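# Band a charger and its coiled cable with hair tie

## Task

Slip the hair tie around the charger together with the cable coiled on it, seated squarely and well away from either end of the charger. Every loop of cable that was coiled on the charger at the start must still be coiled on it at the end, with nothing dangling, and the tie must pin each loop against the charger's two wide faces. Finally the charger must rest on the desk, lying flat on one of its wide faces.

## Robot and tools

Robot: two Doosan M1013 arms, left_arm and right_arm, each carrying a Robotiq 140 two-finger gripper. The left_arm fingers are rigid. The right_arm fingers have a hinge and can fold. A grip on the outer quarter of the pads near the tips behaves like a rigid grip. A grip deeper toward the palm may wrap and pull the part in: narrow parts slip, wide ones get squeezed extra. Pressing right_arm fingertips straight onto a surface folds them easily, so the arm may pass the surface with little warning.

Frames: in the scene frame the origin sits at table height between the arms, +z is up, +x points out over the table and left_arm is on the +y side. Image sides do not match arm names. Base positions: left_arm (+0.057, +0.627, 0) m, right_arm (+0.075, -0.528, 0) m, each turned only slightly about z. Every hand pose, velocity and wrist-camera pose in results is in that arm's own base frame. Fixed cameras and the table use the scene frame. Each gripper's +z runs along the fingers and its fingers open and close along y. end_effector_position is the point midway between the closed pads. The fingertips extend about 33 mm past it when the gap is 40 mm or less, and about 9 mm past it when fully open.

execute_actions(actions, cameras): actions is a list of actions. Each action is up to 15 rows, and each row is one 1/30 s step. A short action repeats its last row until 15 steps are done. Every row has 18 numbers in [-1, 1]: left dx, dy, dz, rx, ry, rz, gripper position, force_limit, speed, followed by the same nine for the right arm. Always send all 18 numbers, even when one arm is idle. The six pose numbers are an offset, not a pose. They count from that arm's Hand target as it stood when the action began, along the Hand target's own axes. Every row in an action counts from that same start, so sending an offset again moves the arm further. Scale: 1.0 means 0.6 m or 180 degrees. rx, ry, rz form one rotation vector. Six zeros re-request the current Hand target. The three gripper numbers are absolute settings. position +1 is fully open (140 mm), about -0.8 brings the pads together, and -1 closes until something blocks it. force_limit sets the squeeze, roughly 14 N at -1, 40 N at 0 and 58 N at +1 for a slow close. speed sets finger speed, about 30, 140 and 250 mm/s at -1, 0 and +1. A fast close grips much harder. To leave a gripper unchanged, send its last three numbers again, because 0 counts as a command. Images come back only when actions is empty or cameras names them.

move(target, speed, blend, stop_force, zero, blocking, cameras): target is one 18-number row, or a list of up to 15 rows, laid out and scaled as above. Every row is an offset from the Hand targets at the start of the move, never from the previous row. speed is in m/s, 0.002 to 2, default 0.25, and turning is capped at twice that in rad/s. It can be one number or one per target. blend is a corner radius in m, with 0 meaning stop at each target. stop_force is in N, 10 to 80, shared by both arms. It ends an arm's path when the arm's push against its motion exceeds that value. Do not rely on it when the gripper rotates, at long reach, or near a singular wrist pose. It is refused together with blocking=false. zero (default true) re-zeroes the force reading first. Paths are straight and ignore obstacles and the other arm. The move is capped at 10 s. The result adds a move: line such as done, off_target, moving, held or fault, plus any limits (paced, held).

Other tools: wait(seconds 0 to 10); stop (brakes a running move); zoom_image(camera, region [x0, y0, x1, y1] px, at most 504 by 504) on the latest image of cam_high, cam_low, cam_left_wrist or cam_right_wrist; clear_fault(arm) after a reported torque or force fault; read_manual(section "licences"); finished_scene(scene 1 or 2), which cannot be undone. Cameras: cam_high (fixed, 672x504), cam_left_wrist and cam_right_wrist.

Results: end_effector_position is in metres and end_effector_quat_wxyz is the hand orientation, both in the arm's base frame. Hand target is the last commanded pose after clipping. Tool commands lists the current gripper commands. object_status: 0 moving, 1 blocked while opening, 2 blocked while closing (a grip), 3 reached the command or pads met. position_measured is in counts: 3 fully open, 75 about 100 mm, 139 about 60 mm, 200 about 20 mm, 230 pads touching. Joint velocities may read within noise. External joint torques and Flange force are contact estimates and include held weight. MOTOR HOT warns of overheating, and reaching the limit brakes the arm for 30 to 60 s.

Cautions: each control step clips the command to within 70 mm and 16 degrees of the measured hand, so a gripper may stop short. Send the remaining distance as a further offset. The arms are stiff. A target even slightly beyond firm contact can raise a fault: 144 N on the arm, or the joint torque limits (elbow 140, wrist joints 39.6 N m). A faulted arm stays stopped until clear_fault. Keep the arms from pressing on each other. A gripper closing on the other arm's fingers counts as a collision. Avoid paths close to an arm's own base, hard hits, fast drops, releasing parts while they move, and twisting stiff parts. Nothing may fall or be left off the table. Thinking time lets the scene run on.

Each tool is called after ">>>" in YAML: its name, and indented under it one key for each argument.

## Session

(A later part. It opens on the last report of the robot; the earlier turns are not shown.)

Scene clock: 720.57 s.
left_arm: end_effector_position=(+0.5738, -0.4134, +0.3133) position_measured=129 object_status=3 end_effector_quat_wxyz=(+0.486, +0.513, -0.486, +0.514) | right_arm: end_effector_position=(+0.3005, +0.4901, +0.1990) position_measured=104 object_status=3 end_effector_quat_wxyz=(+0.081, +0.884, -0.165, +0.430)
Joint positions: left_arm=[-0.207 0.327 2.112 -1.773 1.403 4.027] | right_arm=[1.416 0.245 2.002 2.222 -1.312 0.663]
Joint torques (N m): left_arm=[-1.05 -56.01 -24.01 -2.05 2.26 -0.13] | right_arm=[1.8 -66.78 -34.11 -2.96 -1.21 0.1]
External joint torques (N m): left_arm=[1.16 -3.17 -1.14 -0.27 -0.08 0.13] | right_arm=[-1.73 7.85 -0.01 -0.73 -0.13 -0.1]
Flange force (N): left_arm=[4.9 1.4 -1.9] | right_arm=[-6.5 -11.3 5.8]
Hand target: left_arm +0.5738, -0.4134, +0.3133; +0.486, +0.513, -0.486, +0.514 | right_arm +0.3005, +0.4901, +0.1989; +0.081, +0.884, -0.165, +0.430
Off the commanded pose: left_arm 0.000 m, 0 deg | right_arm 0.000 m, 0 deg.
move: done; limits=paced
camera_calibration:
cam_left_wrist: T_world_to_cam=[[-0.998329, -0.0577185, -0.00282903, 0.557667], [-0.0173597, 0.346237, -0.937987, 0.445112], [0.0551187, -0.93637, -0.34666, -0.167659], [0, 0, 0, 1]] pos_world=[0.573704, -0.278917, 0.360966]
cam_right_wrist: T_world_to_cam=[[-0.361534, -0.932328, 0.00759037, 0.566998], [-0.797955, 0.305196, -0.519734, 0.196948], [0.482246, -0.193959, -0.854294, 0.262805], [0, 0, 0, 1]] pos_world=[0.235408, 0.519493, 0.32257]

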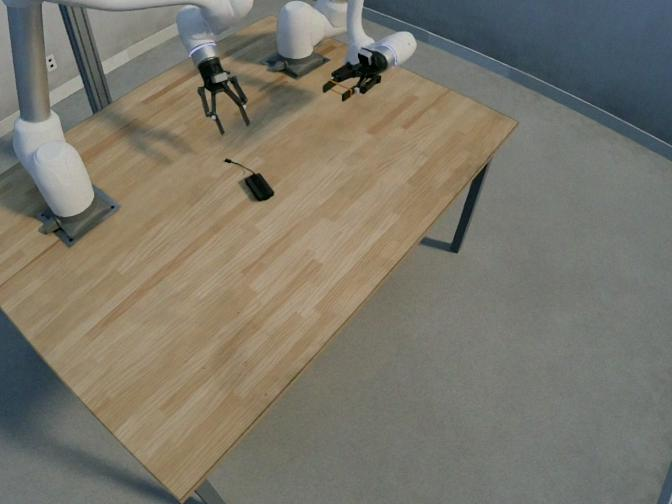

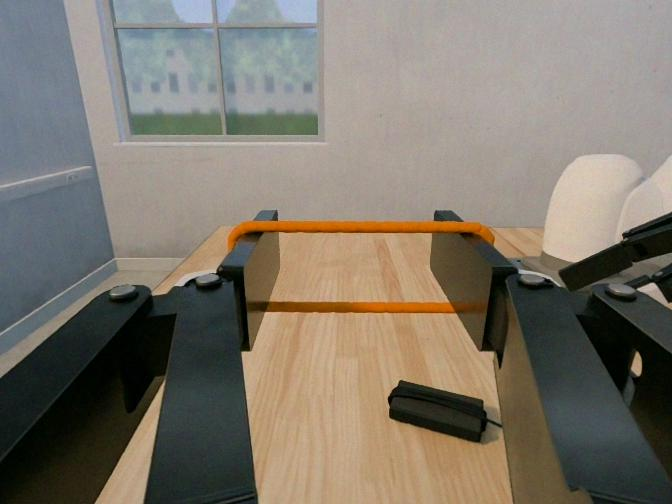

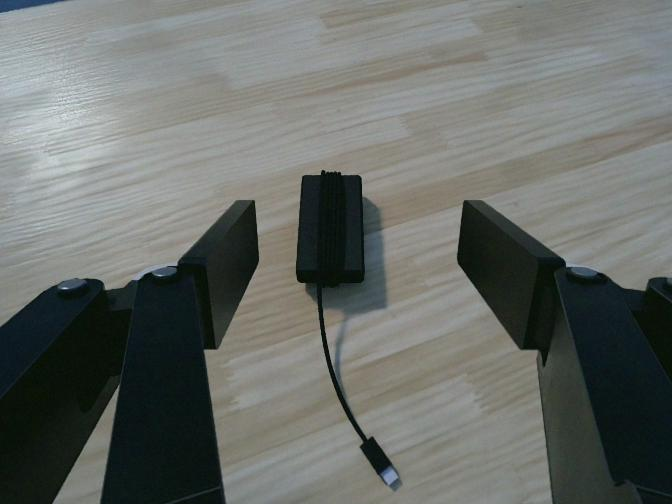

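>>> move:
  target: [0,0,0,0,0,0,0,0,-1,-0.132,-0.0223,0.1225,0,0,0,0.2,-0.1,0]
  cameras: ["cam_right_wrist","cam_left_wrist"]

>>> zoom_image:
  camera: "cam_left_wrist"
  region: [350, 150, 672, 472]

Scene clock: 744.67 s.
left_arm: end_effector_position=(+0.5738, -0.4134, +0.3133) position_measured=129 object_status=3 end_effector_quat_wxyz=(+0.486, +0.513, -0.486, +0.514) | right_arm: end_effector_position=(+0.3137, +0.4992, +0.0913) position_measured=104 object_status=3 end_effector_quat_wxyz=(+0.081, +0.884, -0.165, +0.430)
Joint positions: left_arm=[-0.207 0.327 2.112 -1.773 1.403 4.027] | right_arm=[1.396 0.394 2.051 2.157 -1.186 0.823]
Joint torques (N m): left_arm=[-0.78 -55.96 -24.12 -2.03 2.24 -0.1] | right_arm=[1.65 -75.09 -29.09 -2.24 -1.43 0.02]
External joint torques (N m): left_arm=[0.86 -3.26 -1.04 -0.3 -0.05 0.1] | right_arm=[-1.68 6.28 -0.09 -0.66 -0.17 -0.02]
Flange force (N): left_arm=[5.0 1.8 -1.4] | right_arm=[-6.1 -7.8 6.6]
Hand target: left_arm +0.5738, -0.4134, +0.3133; +0.486, +0.513, -0.486, +0.514 | right_arm +0.3137, +0.4993, +0.0912; +0.081, +0.884, -0.165, +0.430
Off the commanded pose: left_arm 0.000 m, 0 deg | right_arm 0.000 m, 0 deg.
move: done
camera_calibration:
cam_left_wrist: T_world_to_cam=[[-0.998329, -0.0577185, -0.00282903, 0.557667], [-0.0173597, 0.346237, -0.937987, 0.445018], [0.0551187, -0.93637, -0.34666, -0.167694], [0, 0, 0, 1]] pos_world=[0.573704, -0.278917, 0.360866]
cam_right_wrist: T_world_to_cam=[[-0.361579, -0.93231, 0.00767024, 0.581149], [-0.79794, 0.30519, -0.51976, 0.148703], [0.482237, -0.194055, -0.854278, 0.166266], [0, 0, 0, 1]] pos_world=[0.248608, 0.528693, 0.21487]
Images, in order (width x height): cam_left_wrist 672x504, cam_right_wrist 672x504.

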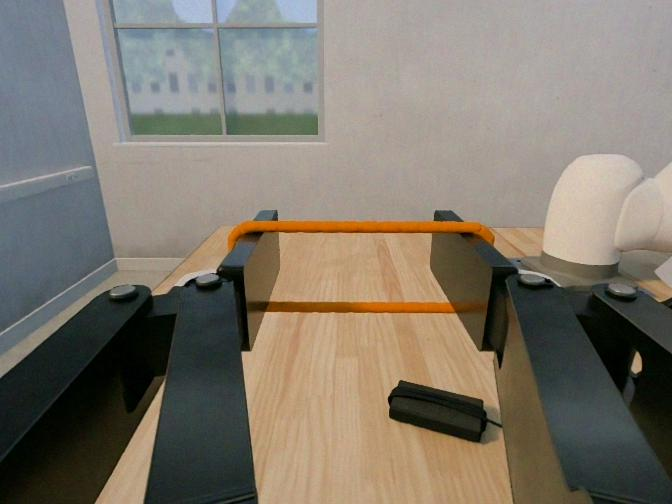

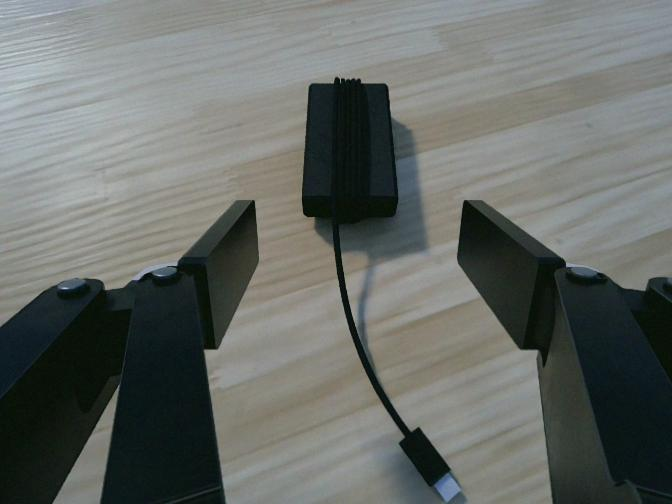

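Scaled by 1.565.

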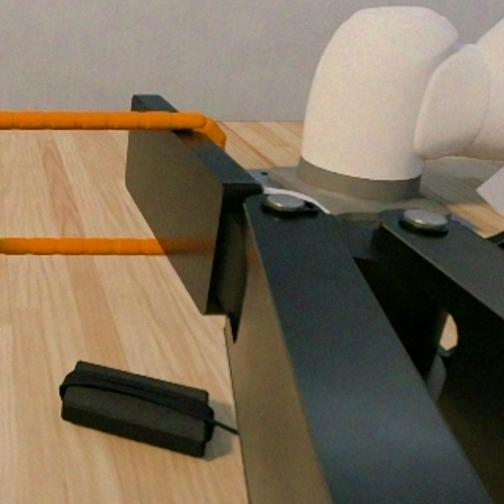

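>>> move:
  target: [0,0,0,0,0,0,0,0,-1,0,0,0.15,0,0,0,0.2,-0.1,0]
  speed: 0.08
  cameras: ["cam_right_wrist","cam_left_wrist"]

>>> zoom_image:
  camera: "cam_left_wrist"
  region: [350, 300, 550, 500]

Scene clock: 755.77 s.
left_arm: end_effector_position=(+0.5738, -0.4134, +0.3133) position_measured=129 object_status=3 end_effector_quat_wxyz=(+0.486, +0.513, -0.486, +0.514) | right_arm: end_effector_position=(+0.3797, +0.4737, +0.0357) position_measured=104 object_status=3 end_effector_quat_wxyz=(+0.081, +0.884, -0.165, +0.430)
Joint positions: left_arm=[-0.207 0.327 2.112 -1.773 1.403 4.027] | right_arm=[1.277 0.461 2.098 2.031 -1.068 0.894]
Joint torques (N m): left_arm=[-0.96 -55.88 -24.09 -2.08 2.24 -0.08] | right_arm=[1.43 -79.18 -25.94 -1.6 -1.5 0.09]
External joint torques (N m): left_arm=[1.14 -3.46 -1.11 -0.26 -0.05 0.08] | right_arm=[-1.25 7.83 0.06 -0.65 -0.19 -0.09]
Flange force (N): left_arm=[5.4 1.7 -2.0] | right_arm=[-8.7 -7.9 9.1]
Hand target: left_arm +0.5738, -0.4134, +0.3133; +0.486, +0.513, -0.486, +0.514 | right_arm +0.3797, +0.4737, +0.0357; +0.081, +0.884, -0.165, +0.430
Off the commanded pose: left_arm 0.000 m, 0 deg | right_arm 0.000 m, 0 deg.
move: done
camera_calibration:
cam_left_wrist: T_world_to_cam=[[-0.998329, -0.0577185, -0.00282903, 0.557667], [-0.0173597, 0.346237, -0.937987, 0.445018], [0.0551187, -0.93637, -0.34666, -0.167694], [0, 0, 0, 1]] pos_world=[0.573704, -0.278917, 0.360866]
cam_right_wrist: T_world_to_cam=[[-0.361534, -0.932328, 0.00759037, 0.581709], [-0.797955, 0.305196, -0.519734, 0.18038], [0.482246, -0.193959, -0.854294, 0.0819803], [0, 0, 0, 1]] pos_world=[0.314708, 0.503193, 0.15937]
Images, in order (width x height): cam_left_wrist 672x504, cam_right_wrist 672x504.

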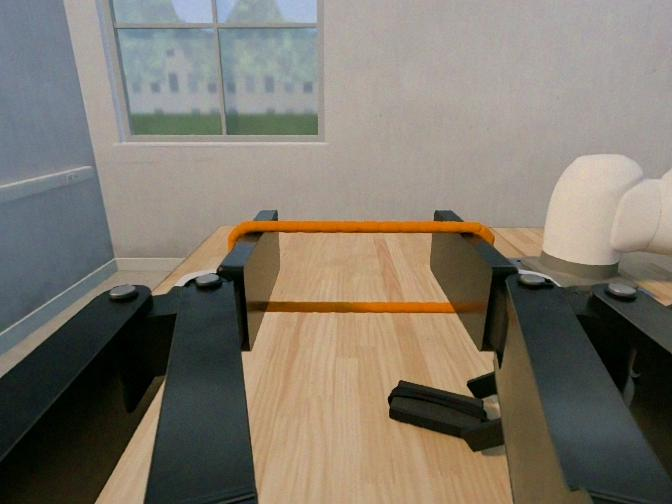

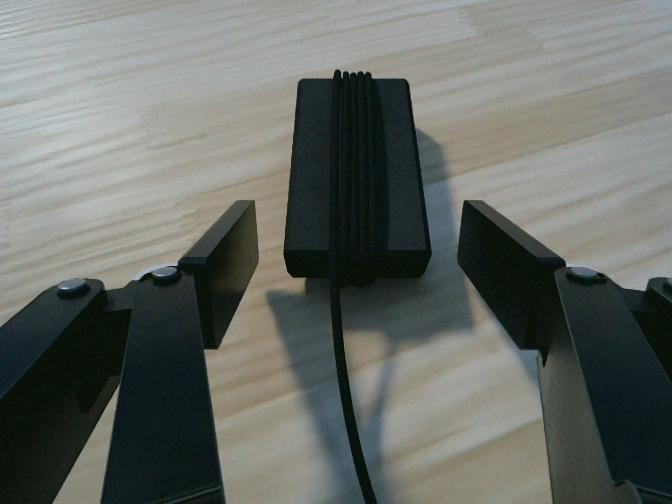

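Scaled by 2.520.

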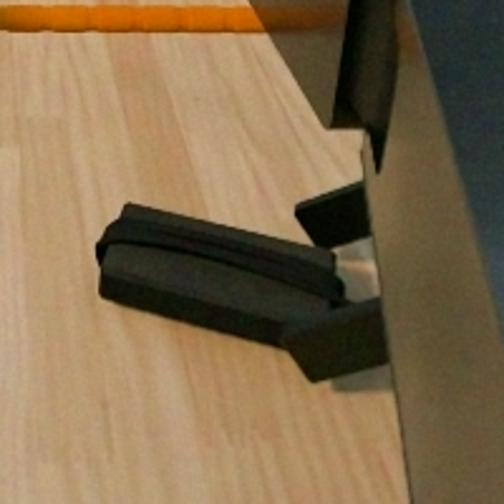

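>>> move:
  target: [0,0,0,0,0,0,0,0,-1,0.0049,0,0.0039,0,0,0,0.2,-0.1,0]
  speed: 0.03

>>> move:
  target: [0,0,0,0,0,0,0,0,-1,0,0,0,0,0,0,-1,0.2,-1]

>>> wait:
  seconds: 1
  cameras: ["cam_right_wrist","cam_left_wrist"]

>>> zoom_image:
  camera: "cam_left_wrist"
  region: [350, 300, 550, 500]

Scene clock: 766.30 s.
left_arm: end_effector_position=(+0.5738, -0.4134, +0.3133) position_measured=129 object_status=3 end_effector_quat_wxyz=(+0.486, +0.513, -0.486, +0.514) | right_arm: end_effector_position=(+0.3831, +0.4723, +0.0366) position_measured=104 object_status=3 end_effector_quat_wxyz=(+0.081, +0.884, -0.165, +0.430)
Joint positions: left_arm=[-0.207 0.327 2.112 -1.773 1.403 4.027] | right_arm=[1.271 0.459 2.099 2.027 -1.065 0.891]
Joint torques (N m): left_arm=[-1.07 -55.91 -24.04 -2.06 2.23 -0.11] | right_arm=[1.74 -78.94 -26.21 -1.59 -1.46 0.03]
External joint torques (N m): left_arm=[1.3 -3.33 -1.1 -0.26 -0.04 0.11] | right_arm=[-1.77 7.43 0.21 -0.65 -0.24 -0.04]
Flange force (N): left_arm=[5.1 1.5 -2.2] | right_arm=[-7.8 -7.3 9.5]
Hand target: left_arm +0.5738, -0.4134, +0.3133; +0.486, +0.513, -0.486, +0.514 | right_arm +0.3831, +0.4723, +0.0366; +0.081, +0.884, -0.165, +0.430
Off the commanded pose: left_arm 0.000 m, 0 deg | right_arm 0.000 m, 0 deg.
move: done

Scene clock: 767.70 s.
left_arm: end_effector_position=(+0.5738, -0.4134, +0.3133) position_measured=129 object_status=3 end_effector_quat_wxyz=(+0.486, +0.513, -0.486, +0.514) | right_arm: end_effector_position=(+0.3831, +0.4724, +0.0366) position_measured=147 object_status=0 end_effector_quat_wxyz=(+0.081, +0.884, -0.165, +0.430)
Joint positions: left_arm=[-0.207 0.327 2.112 -1.773 1.403 4.027] | right_arm=[1.271 0.459 2.099 2.027 -1.065 0.891]
Joint torques (N m): left_arm=[-1.34 -55.95 -24 -2.01 2.27 -0.11] | right_arm=[0.28 -78.41 -25.61 -1.58 -1.69 0.03]
External joint torques (N m): left_arm=[1.36 -3.46 -1.23 -0.34 -0.08 0.11] | right_arm=[-0.27 7.03 -0.38 -0.66 -0.02 -0.03]
Flange force (N): left_arm=[5.3 1.5 -2.2] | right_arm=[-8.8 -7.7 7.2]
Hand target: left_arm +0.5738, -0.4134, +0.3133; +0.486, +0.513, -0.486, +0.514 | right_arm +0.3831, +0.4723, +0.0366; +0.081, +0.884, -0.165, +0.430
Off the commanded pose: left_arm 0.000 m, 0 deg | right_arm 0.000 m, 0 deg.
move: done

Scene clock: 768.70 s.
left_arm: end_effector_position=(+0.5738, -0.4134, +0.3133) position_measured=129 object_status=3 end_effector_quat_wxyz=(+0.486, +0.513, -0.486, +0.514) | right_arm: end_effector_position=(+0.3831, +0.4724, +0.0366) position_measured=147 object_status=2 end_effector_quat_wxyz=(+0.081, +0.884, -0.165, +0.430)
Joint positions: left_arm=[-0.207 0.327 2.112 -1.773 1.403 4.027] | right_arm=[1.271 0.459 2.099 2.027 -1.065 0.891]
Joint torques (N m): left_arm=[-1.05 -56.33 -24.14 -2.07 2.23 -0.09] | right_arm=[0.37 -78.84 -25.59 -1.6 -1.78 -0.02]
External joint torques (N m): left_arm=[0.78 -2.83 -0.99 -0.27 -0.04 0.09] | right_arm=[-0.4 7.56 -0.28 -0.63 0.08 0.02]
Flange force (N): left_arm=[4.4 1.4 -1.2] | right_arm=[-9.5 -8.0 8.0]
Hand target: left_arm +0.5738, -0.4134, +0.3133; +0.486, +0.513, -0.486, +0.514 | right_arm +0.3831, +0.4723, +0.0366; +0.081, +0.884, -0.165, +0.430
Tool commands: left_gripper/position=+0.0 left_gripper/force_limit=+0.0 left_gripper/speed=-1.0 right_gripper/position=-1.0 right_gripper/force_limit=+0.2 right_gripper/speed=-1.0
Off the commanded pose: left_arm 0.000 m, 0 deg | right_arm 0.000 m, 0 deg.
wait: 1.00 s; at rest by 0.17 s
camera_calibration:
cam_left_wrist: T_world_to_cam=[[-0.998329, -0.0577185, -0.00282903, 0.557667], [-0.0173597, 0.346237, -0.937987, 0.445018], [0.0551187, -0.93637, -0.34666, -0.167694], [0, 0, 0, 1]] pos_world=[0.573704, -0.278917, 0.360866]
cam_right_wrist: T_world_to_cam=[[-0.361579, -0.93231, 0.00767024, 0.58162], [-0.79794, 0.30519, -0.51976, 0.183939], [0.482237, -0.194055, -0.854278, 0.0808017], [0, 0, 0, 1]] pos_world=[0.318108, 0.501793, 0.16017]
Images, in order (width x height): cam_left_wrist 672x504, cam_right_wrist 672x504.

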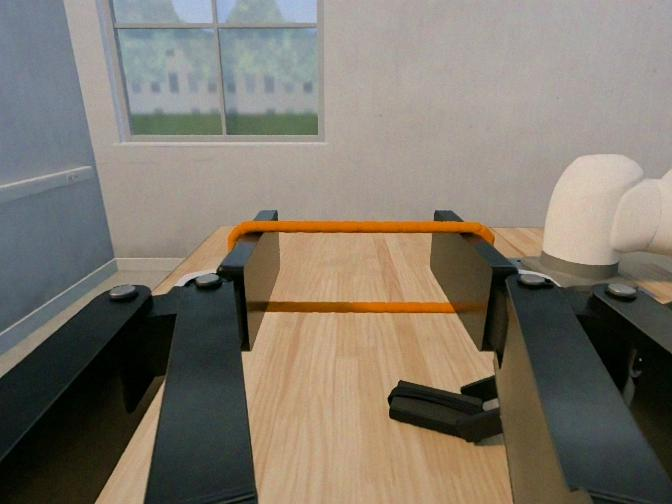

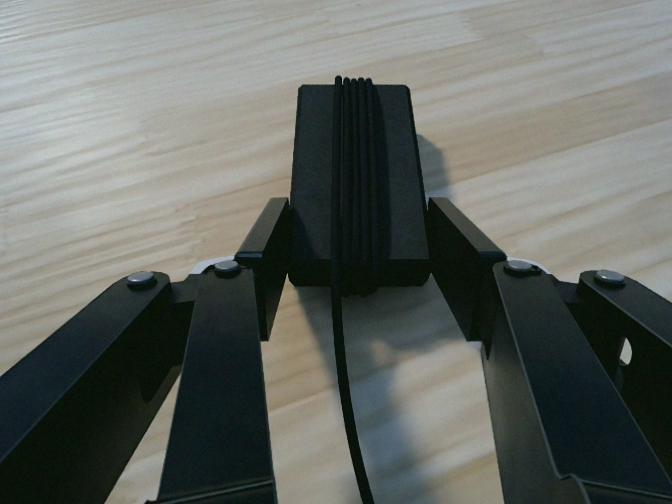

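Scaled by 2.520.

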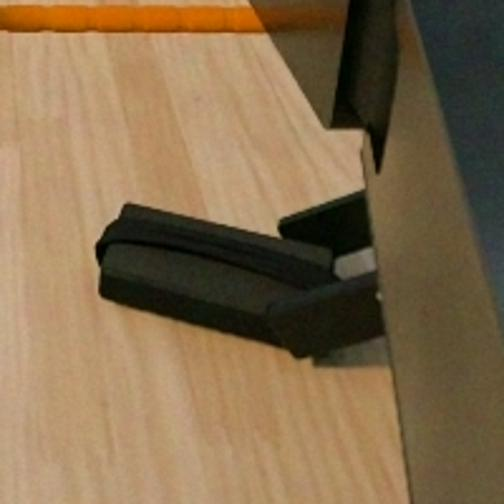

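>>> move:
  target: [0,0,0,0,0,0,0,0,-1,0.276,0,-0.216,0,0,0,-1,0.2,-1]
  speed: 0.07
  cameras: ["all"]

>>> zoom_image:
  camera: "cam_left_wrist"
  region: [350, 200, 600, 450]

Scene clock: 775.70 s.
left_arm: end_effector_position=(+0.5738, -0.4134, +0.3133) position_measured=129 object_status=3 end_effector_quat_wxyz=(+0.486, +0.513, -0.486, +0.514) | right_arm: end_effector_position=(+0.3833, +0.4724, +0.2468) position_measured=147 object_status=2 end_effector_quat_wxyz=(+0.081, +0.884, -0.165, +0.430)
Joint positions: left_arm=[-0.207 0.327 2.112 -1.773 1.403 4.027] | right_arm=[1.271 0.19 1.967 2.177 -1.271 0.515]
Joint torques (N m): left_arm=[-0.97 -55.85 -24.11 -2.05 2.23 -0.08] | right_arm=[2.08 -65.16 -37.68 -4.01 -1.4 0.11]
External joint torques (N m): left_arm=[0.99 -3.31 -1.16 -0.3 -0.05 0.08] | right_arm=[-2.14 9.24 1.18 0.16 0.32 -0.11]
Flange force (N): left_arm=[5.1 1.5 -1.6] | right_arm=[-6.4 -11.5 8.3]
Hand target: left_arm +0.5738, -0.4134, +0.3133; +0.486, +0.513, -0.486, +0.514 | right_arm +0.3833, +0.4724, +0.2469; +0.081, +0.884, -0.165, +0.430
Off the commanded pose: left_arm 0.000 m, 0 deg | right_arm 0.000 m, 0 deg.
move: done
camera_calibration:
cam_left_wrist: T_world_to_cam=[[-0.998329, -0.0577185, -0.00282903, 0.557667], [-0.0173597, 0.346237, -0.937987, 0.445018], [0.0551187, -0.93637, -0.34666, -0.167694], [0, 0, 0, 1]] pos_world=[0.573704, -0.278917, 0.360866]
cam_right_wrist: T_world_to_cam=[[-0.361579, -0.93231, 0.00767024, 0.580172], [-0.79794, 0.30519, -0.51976, 0.293373], [0.482237, -0.194055, -0.854278, 0.260379], [0, 0, 0, 1]] pos_world=[0.318308, 0.501893, 0.37047]

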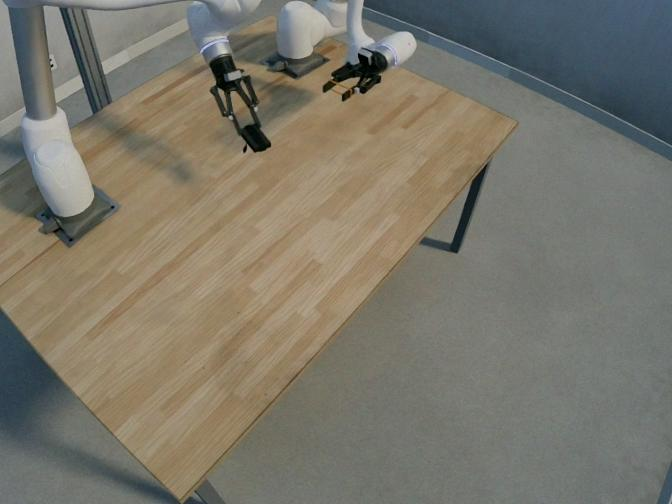

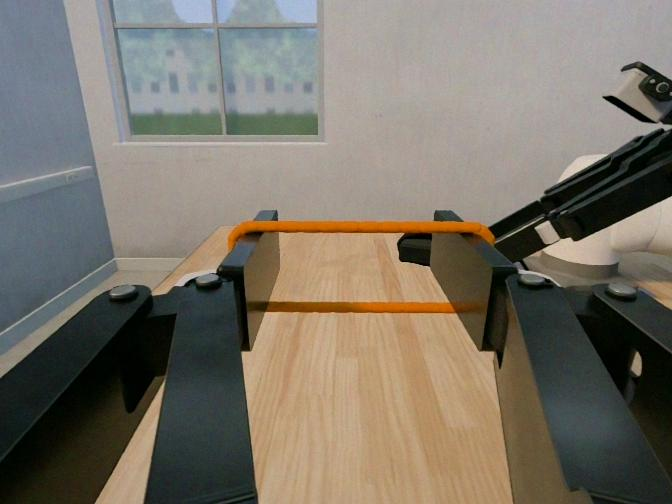

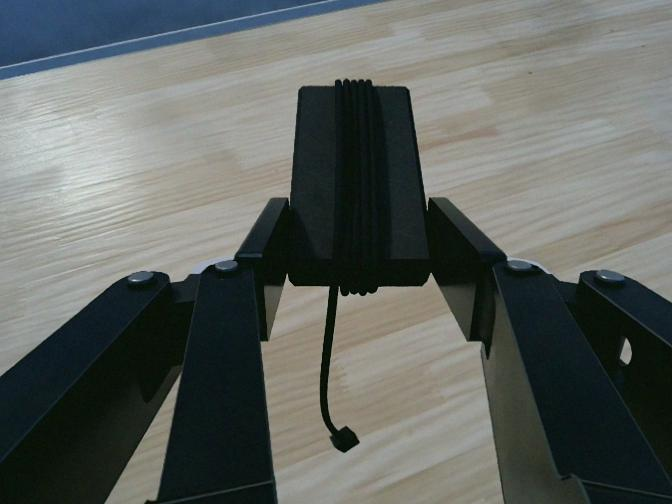

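Scaled by 2.016.

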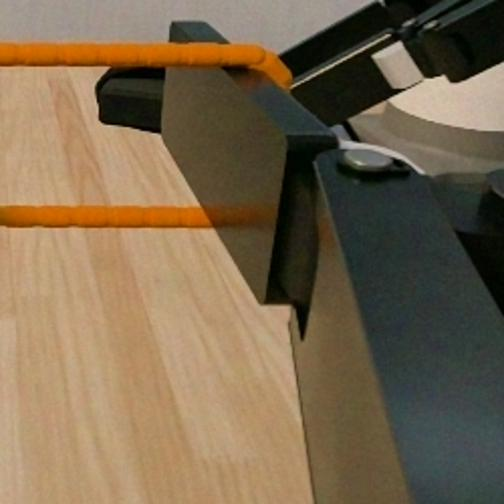

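>>> move:
  target: [0,0,0,0,0,0,0,0,-1,0.197,0.104,0.1625,0.4864,0,-0.38,-1,0.2,-1]
  speed: 0.2
  cameras: ["all"]

>>> zoom_image:
  camera: "cam_left_wrist"
  region: [230, 120, 480, 370]

Scene clock: 793.07 s.
left_arm: end_effector_position=(+0.5738, -0.4134, +0.3133) position_measured=129 object_status=3 end_effector_quat_wxyz=(+0.486, +0.513, -0.486, +0.514) | right_arm: end_effector_position=(+0.5003, +0.3602, +0.2798) position_measured=147 object_status=2 end_effector_quat_wxyz=(-0.310, +0.636, +0.635, +0.310)
Joint positions: left_arm=[-0.207 0.327 2.112 -1.773 1.403 4.027] | right_arm=[0.126 0.047 2.063 1.023 1.158 -0.377]
Joint torques (N m): left_arm=[-0.96 -55.94 -24.06 -2.06 2.26 -0.13] | right_arm=[1.78 -50.34 -39.79 4.99 1.4 0.04]
External joint torques (N m): left_arm=[0.97 -3.26 -1.19 -0.29 -0.07 0.13] | right_arm=[-1.73 7.63 1.74 -1.19 -0.6 -0.04]
Flange force (N): left_arm=[5.0 1.5 -1.5] | right_arm=[-7.9 9.4 4.2]
Hand target: left_arm +0.5738, -0.4134, +0.3133; +0.486, +0.513, -0.486, +0.514 | right_arm +0.5004, +0.3602, +0.2798; -0.310, +0.636, +0.635, +0.310
Off the commanded pose: left_arm 0.000 m, 0 deg | right_arm 0.000 m, 0 deg.
move: done
camera_calibration:
cam_left_wrist: T_world_to_cam=[[-0.998329, -0.0577185, -0.00282903, 0.557667], [-0.0173597, 0.346237, -0.937987, 0.445018], [0.0551187, -0.93637, -0.34666, -0.167694], [0, 0, 0, 1]] pos_world=[0.573704, -0.278917, 0.360866]
cam_right_wrist: T_world_to_cam=[[0.999983, -0.0016576, 0.00564328, -0.498238], [0.00152617, -0.853478, -0.521127, 0.45578], [0.00568023, 0.521127, -0.85346, 0.190907], [0, 0, 0, 1]] pos_world=[0.496449, 0.288686, 0.403263]

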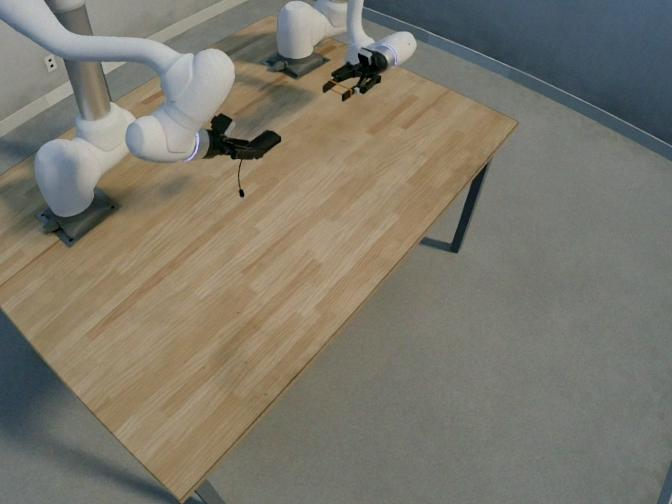

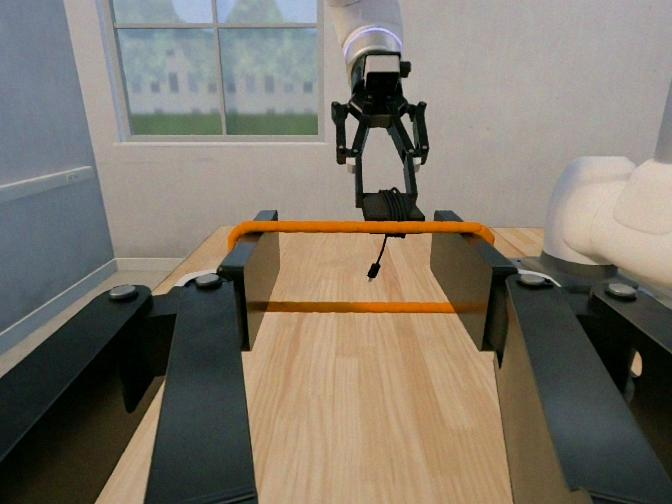

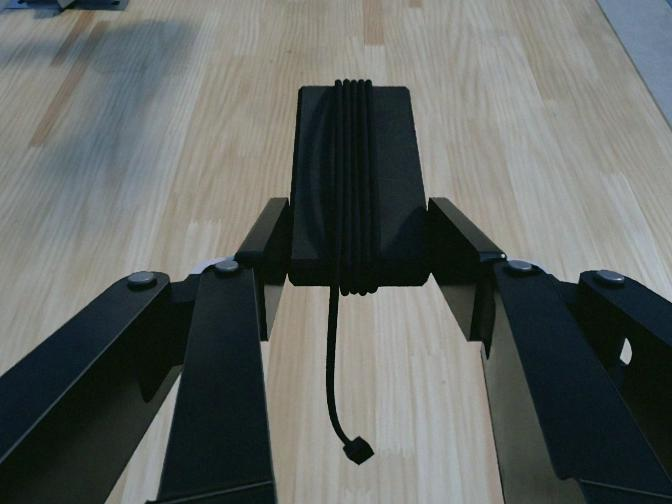

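Scaled by 2.016.

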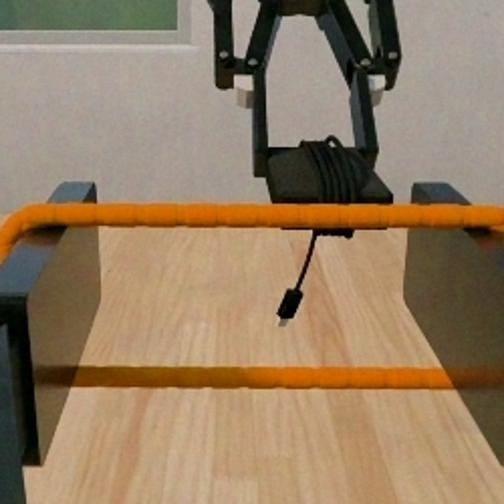

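>>> move:
  target: [-0.09,0.0849,0.3018,0,0,0,0,0,-1,0,0,0,0,0,0,-1,0.2,-1]
  speed: 0.12
  cameras: ["all"]

>>> zoom_image:
  camera: "cam_left_wrist"
  region: [220, 120, 500, 400]

>>> zoom_image:
  camera: "cam_high"
  region: [230, 100, 350, 190]

Scene clock: 812.23 s.
left_arm: end_effector_position=(+0.5330, -0.5970, +0.2594) position_measured=129 object_status=3 end_effector_quat_wxyz=(+0.486, +0.513, -0.486, +0.514) | right_arm: end_effector_position=(+0.5004, +0.3602, +0.2798) position_measured=147 object_status=2 end_effector_quat_wxyz=(-0.310, +0.636, +0.635, +0.310)
Joint positions: left_arm=[-0.535 0.427 2.103 -2.073 1.246 4.185] | right_arm=[0.126 0.047 2.063 1.023 1.158 -0.377]
Joint torques (N m): left_arm=[-1.26 -63.42 -22.01 -2.25 2.5 -0.09] | right_arm=[1.39 -50.97 -39.79 4.98 1.37 -0.01]
External joint torques (N m): left_arm=[1.34 -3.49 -1.08 -0.32 -0.07 0.09] | right_arm=[-1.42 8.16 1.84 -1.2 -0.57 0.01]
Flange force (N): left_arm=[5.5 0.6 -2.3] | right_arm=[-7.9 10.0 5.1]
Hand target: left_arm +0.5330, -0.5970, +0.2594; +0.486, +0.513, -0.486, +0.514 | right_arm +0.5004, +0.3602, +0.2798; -0.310, +0.636, +0.635, +0.310
Off the commanded pose: left_arm 0.000 m, 0 deg | right_arm 0.000 m, 0 deg.
move: done
camera_calibration:
cam_left_wrist: T_world_to_cam=[[-0.998323, -0.0578123, -0.00286309, 0.50615], [-0.0173602, 0.346235, -0.937987, 0.457415], [0.0552185, -0.936365, -0.346658, -0.356064], [0, 0, 0, 1]] pos_world=[0.532904, -0.462518, 0.307066]
cam_right_wrist: T_world_to_cam=[[0.999983, -0.00160588, 0.00555769, -0.498319], [0.00152571, -0.853477, -0.521128, 0.455781], [0.00558024, 0.521127, -0.853461, 0.190956], [0, 0, 0, 1]] pos_world=[0.496549, 0.288686, 0.403263]

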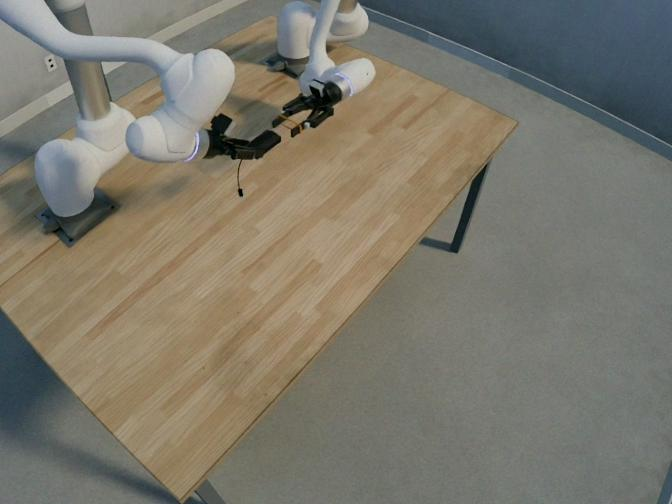

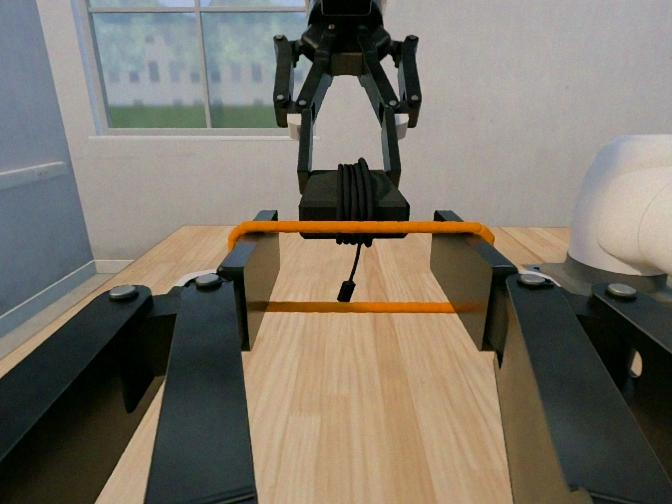

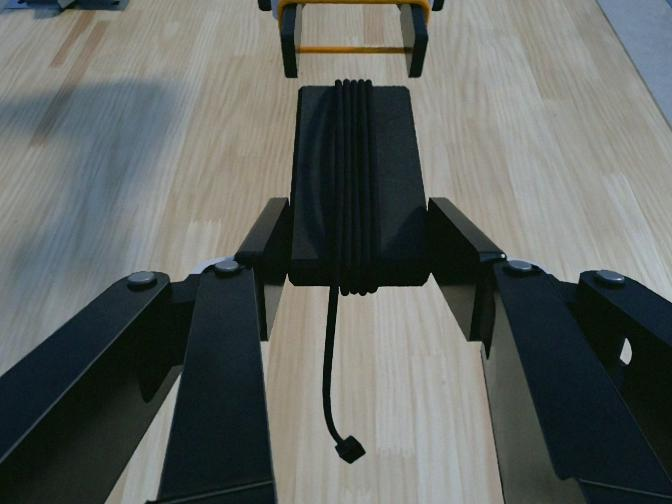

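Scaled by 1.800.

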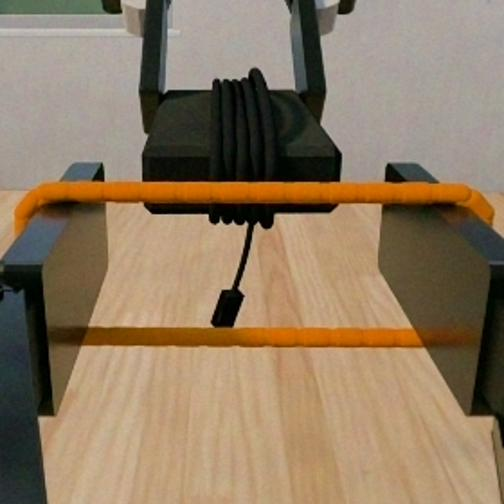

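Scaled by 4.200.

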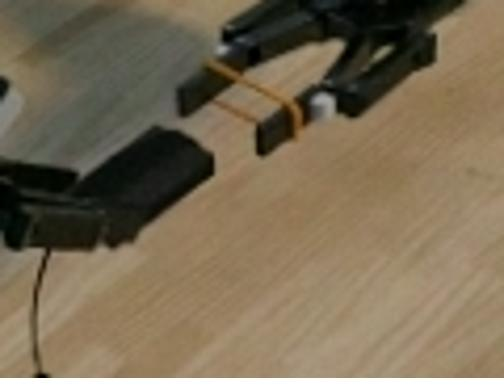

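>>> move:
  target: [0.0125,0,0,0,0,0,0,0,-1,0,0,0,0,0,0,-1,0.2,-1]

>>> move:
  target: [0,0,0.095,0,0,0,0,0,-1,0,0,0,0,0,0,-1,0.2,-1]
  speed: 0.03
  stop_force: 15
  cameras: ["all"]

>>> zoom_image:
  camera: "cam_left_wrist"
  region: [220, 120, 500, 400]

>>> zoom_image:
  camera: "cam_right_wrist"
  region: [230, 0, 480, 250]

Scene clock: 837.47 s.
left_arm: end_effector_position=(+0.5330, -0.5970, +0.2669) position_measured=129 object_status=3 end_effector_quat_wxyz=(+0.486, +0.513, -0.486, +0.514) | right_arm: end_effector_position=(+0.5004, +0.3602, +0.2798) position_measured=147 object_status=2 end_effector_quat_wxyz=(-0.310, +0.636, +0.635, +0.310)
Joint positions: left_arm=[-0.535 0.416 2.1 -2.069 1.239 4.172] | right_arm=[0.126 0.047 2.063 1.023 1.158 -0.377]
Joint torques (N m): left_arm=[-1.11 -62.96 -22.46 -2.32 2.47 -0.07] | right_arm=[2.08 -50.38 -39.37 5.06 1.4 -0.03]
External joint torques (N m): left_arm=[1.02 -3.43 -1.1 -0.28 -0.04 0.07] | right_arm=[-2.01 7.7 1.54 -1.29 -0.6 0.03]
Flange force (N): left_arm=[5.4 0.8 -1.9] | right_arm=[-7.9 9.9 3.7]
Hand target: left_arm +0.5330, -0.5970, +0.2669; +0.486, +0.513, -0.486, +0.514 | right_arm +0.5004, +0.3602, +0.2798; -0.310, +0.636, +0.635, +0.310
Off the commanded pose: left_arm 0.000 m, 0 deg | right_arm 0.000 m, 0 deg.
move: done

Scene clock: 840.00 s.
left_arm: end_effector_position=(+0.5361, -0.6539, +0.2669) position_measured=129 object_status=3 end_effector_quat_wxyz=(+0.486, +0.513, -0.486, +0.514) | right_arm: end_effector_position=(+0.5004, +0.3602, +0.2798) position_measured=147 object_status=2 end_effector_quat_wxyz=(-0.310, +0.636, +0.635, +0.310)
Joint positions: left_arm=[-0.613 0.449 2.04 -2.131 1.186 4.173] | right_arm=[0.126 0.047 2.063 1.023 1.158 -0.377]
Joint torques (N m): left_arm=[-1.3 -67.43 -23.63 -2.43 2.46 -0.11] | right_arm=[1.63 -50.25 -39.59 5.02 1.4 0.07]
External joint torques (N m): left_arm=[1.11 -3.22 -1.07 -0.32 -0.04 0.11] | right_arm=[-1.68 7.93 1.87 -1.26 -0.6 -0.07]
Flange force (N): left_arm=[4.7 0.5 -1.9] | right_arm=[-8.2 9.6 4.6]
Hand target: left_arm +0.5361, -0.6539, +0.2669; +0.486, +0.513, -0.486, +0.514 | right_arm +0.5004, +0.3602, +0.2798; -0.310, +0.636, +0.635, +0.310
Off the commanded pose: left_arm 0.000 m, 0 deg | right_arm 0.000 m, 0 deg.
move: done
camera_calibration:
cam_left_wrist: T_world_to_cam=[[-0.998325, -0.0577782, -0.00295695, 0.506026], [-0.0172605, 0.34624, -0.937987, 0.484153], [0.055219, -0.936365, -0.346658, -0.406915], [0, 0, 0, 1]] pos_world=[0.536004, -0.519417, 0.314565]
cam_right_wrist: T_world_to_cam=[[0.999983, -0.00160588, 0.00555769, -0.498319], [0.00152571, -0.853477, -0.521128, 0.455781], [0.00558024, 0.521127, -0.853461, 0.190956], [0, 0, 0, 1]] pos_world=[0.496549, 0.288686, 0.403263]

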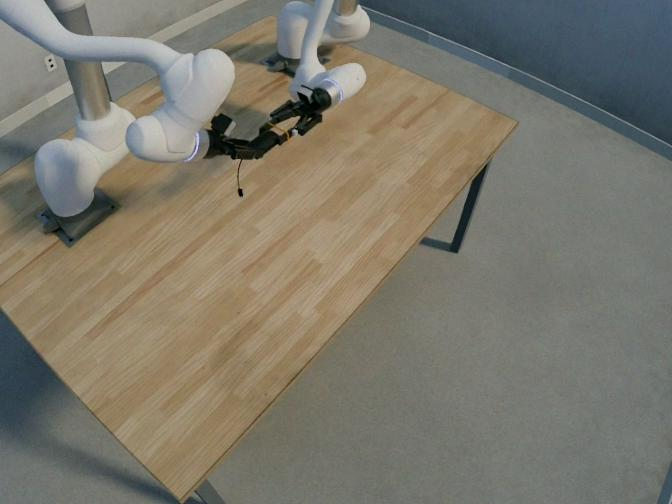

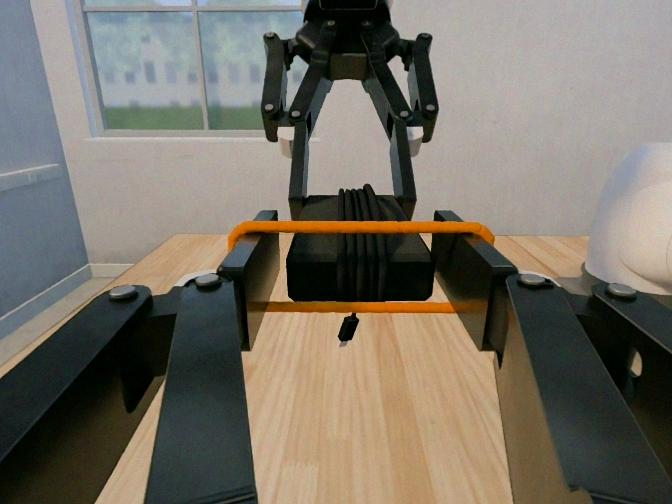

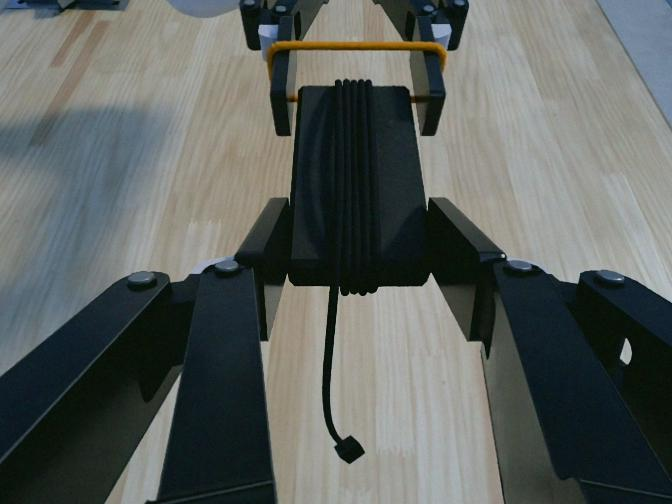

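Scaled by 1.800.

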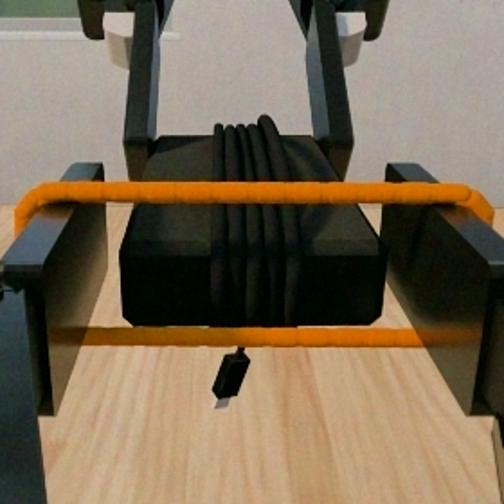

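Scaled by 2.016.

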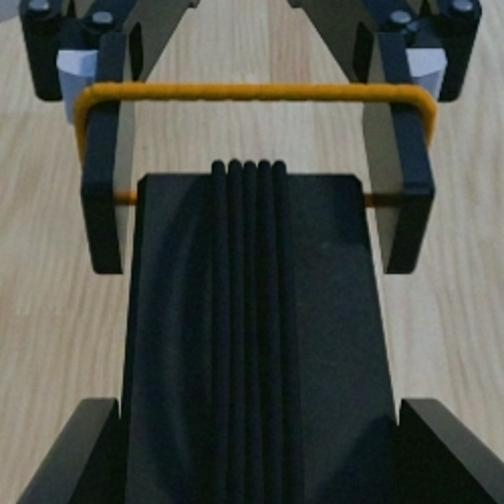

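>>> move:
  target: [0.0005,-0.001,0.077,0,0,0,0,0,-1,0,0,0,0,0,0,-1,0.2,-1]
  speed: 0.03
  stop_force: 15
  cameras: ["all"]

>>> zoom_image:
  camera: "cam_left_wrist"
  region: [220, 120, 500, 400]

>>> zoom_image:
  camera: "cam_right_wrist"
  region: [230, 50, 480, 300]

Scene clock: 854.13 s.
left_arm: end_effector_position=(+0.5392, -0.6981, +0.2672) position_measured=129 object_status=3 end_effector_quat_wxyz=(+0.486, +0.513, -0.486, +0.514) | right_arm: end_effector_position=(+0.5004, +0.3602, +0.2798) position_measured=147 object_status=2 end_effector_quat_wxyz=(-0.310, +0.636, +0.635, +0.310)
Joint positions: left_arm=[-0.667 0.479 1.986 -2.173 1.144 4.171] | right_arm=[0.126 0.047 2.063 1.023 1.158 -0.377]
Joint torques (N m): left_arm=[-9.54 -68.58 -29.21 -2.56 2.13 -0.07] | right_arm=[10.17 -51.64 -41.53 8.73 3.13 0.04]
External joint torques (N m): left_arm=[9.29 -6.07 3.35 -0.31 0.29 0.07] | right_arm=[-10.1 8.79 3.56 -4.95 -2.33 -0.04]
Flange force (N): left_arm=[6.5 1.3 -19.3] | right_arm=[-19.7 10.3 -7.4]
Hand target: left_arm +0.5392, -0.6981, +0.2672; +0.486, +0.513, -0.486, +0.514 (not the last commanded pose) | right_arm +0.5004, +0.3602, +0.2798; -0.310, +0.636, +0.635, +0.310
Off the commanded pose: left_arm 0.002 m, 0 deg | right_arm 0.000 m, 0 deg.
move: contact (left_arm)
camera_calibration:
cam_left_wrist: T_world_to_cam=[[-0.998329, -0.0577185, -0.00282903, 0.506463], [-0.0173597, 0.346237, -0.937987, 0.499842], [0.0551187, -0.93637, -0.34666, -0.448312], [0, 0, 0, 1]] pos_world=[0.539004, -0.563617, 0.314866]
cam_right_wrist: T_world_to_cam=[[0.999983, -0.00160588, 0.00555769, -0.498319], [0.00152571, -0.853477, -0.521128, 0.455781], [0.00558024, 0.521127, -0.853461, 0.190956], [0, 0, 0, 1]] pos_world=[0.496549, 0.288686, 0.403263]

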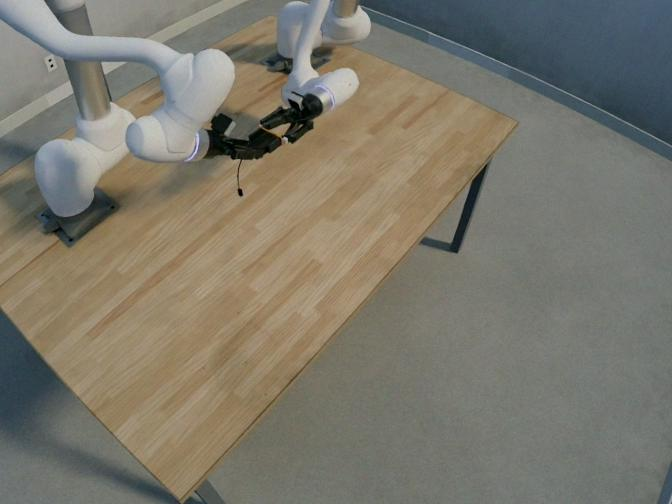

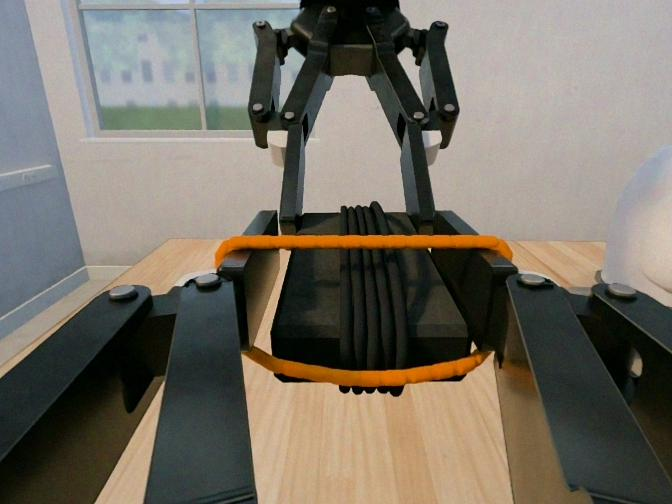

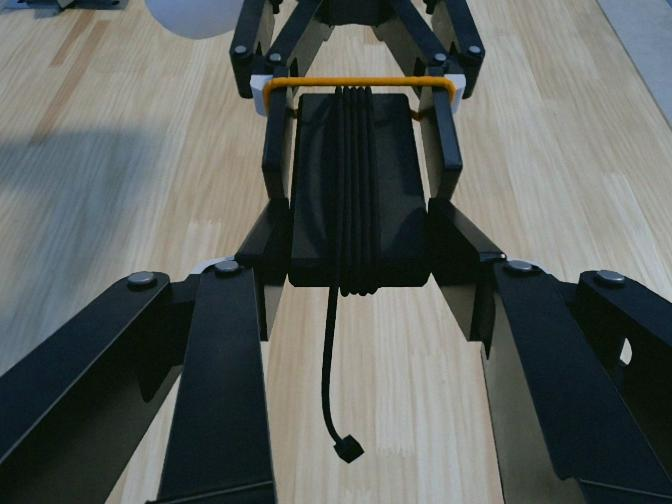

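Scaled by 1.800.

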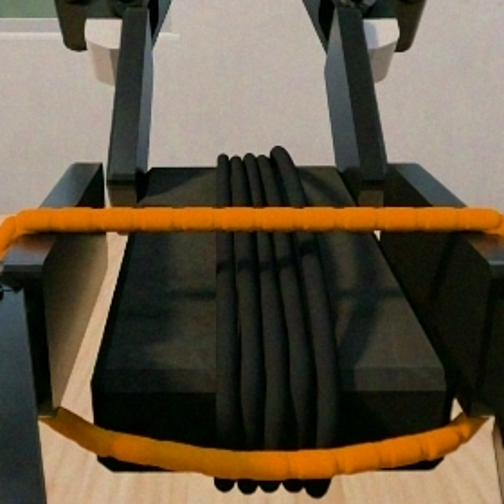

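Scaled by 2.016.

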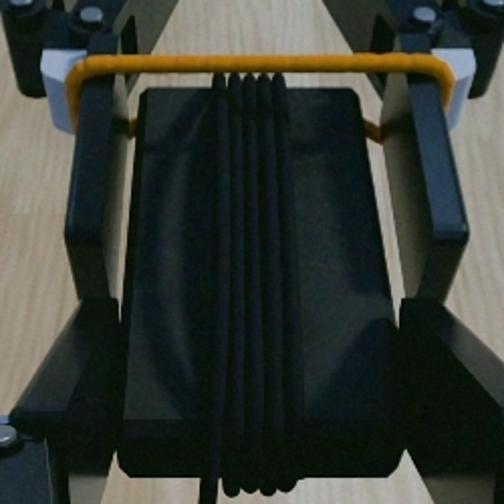

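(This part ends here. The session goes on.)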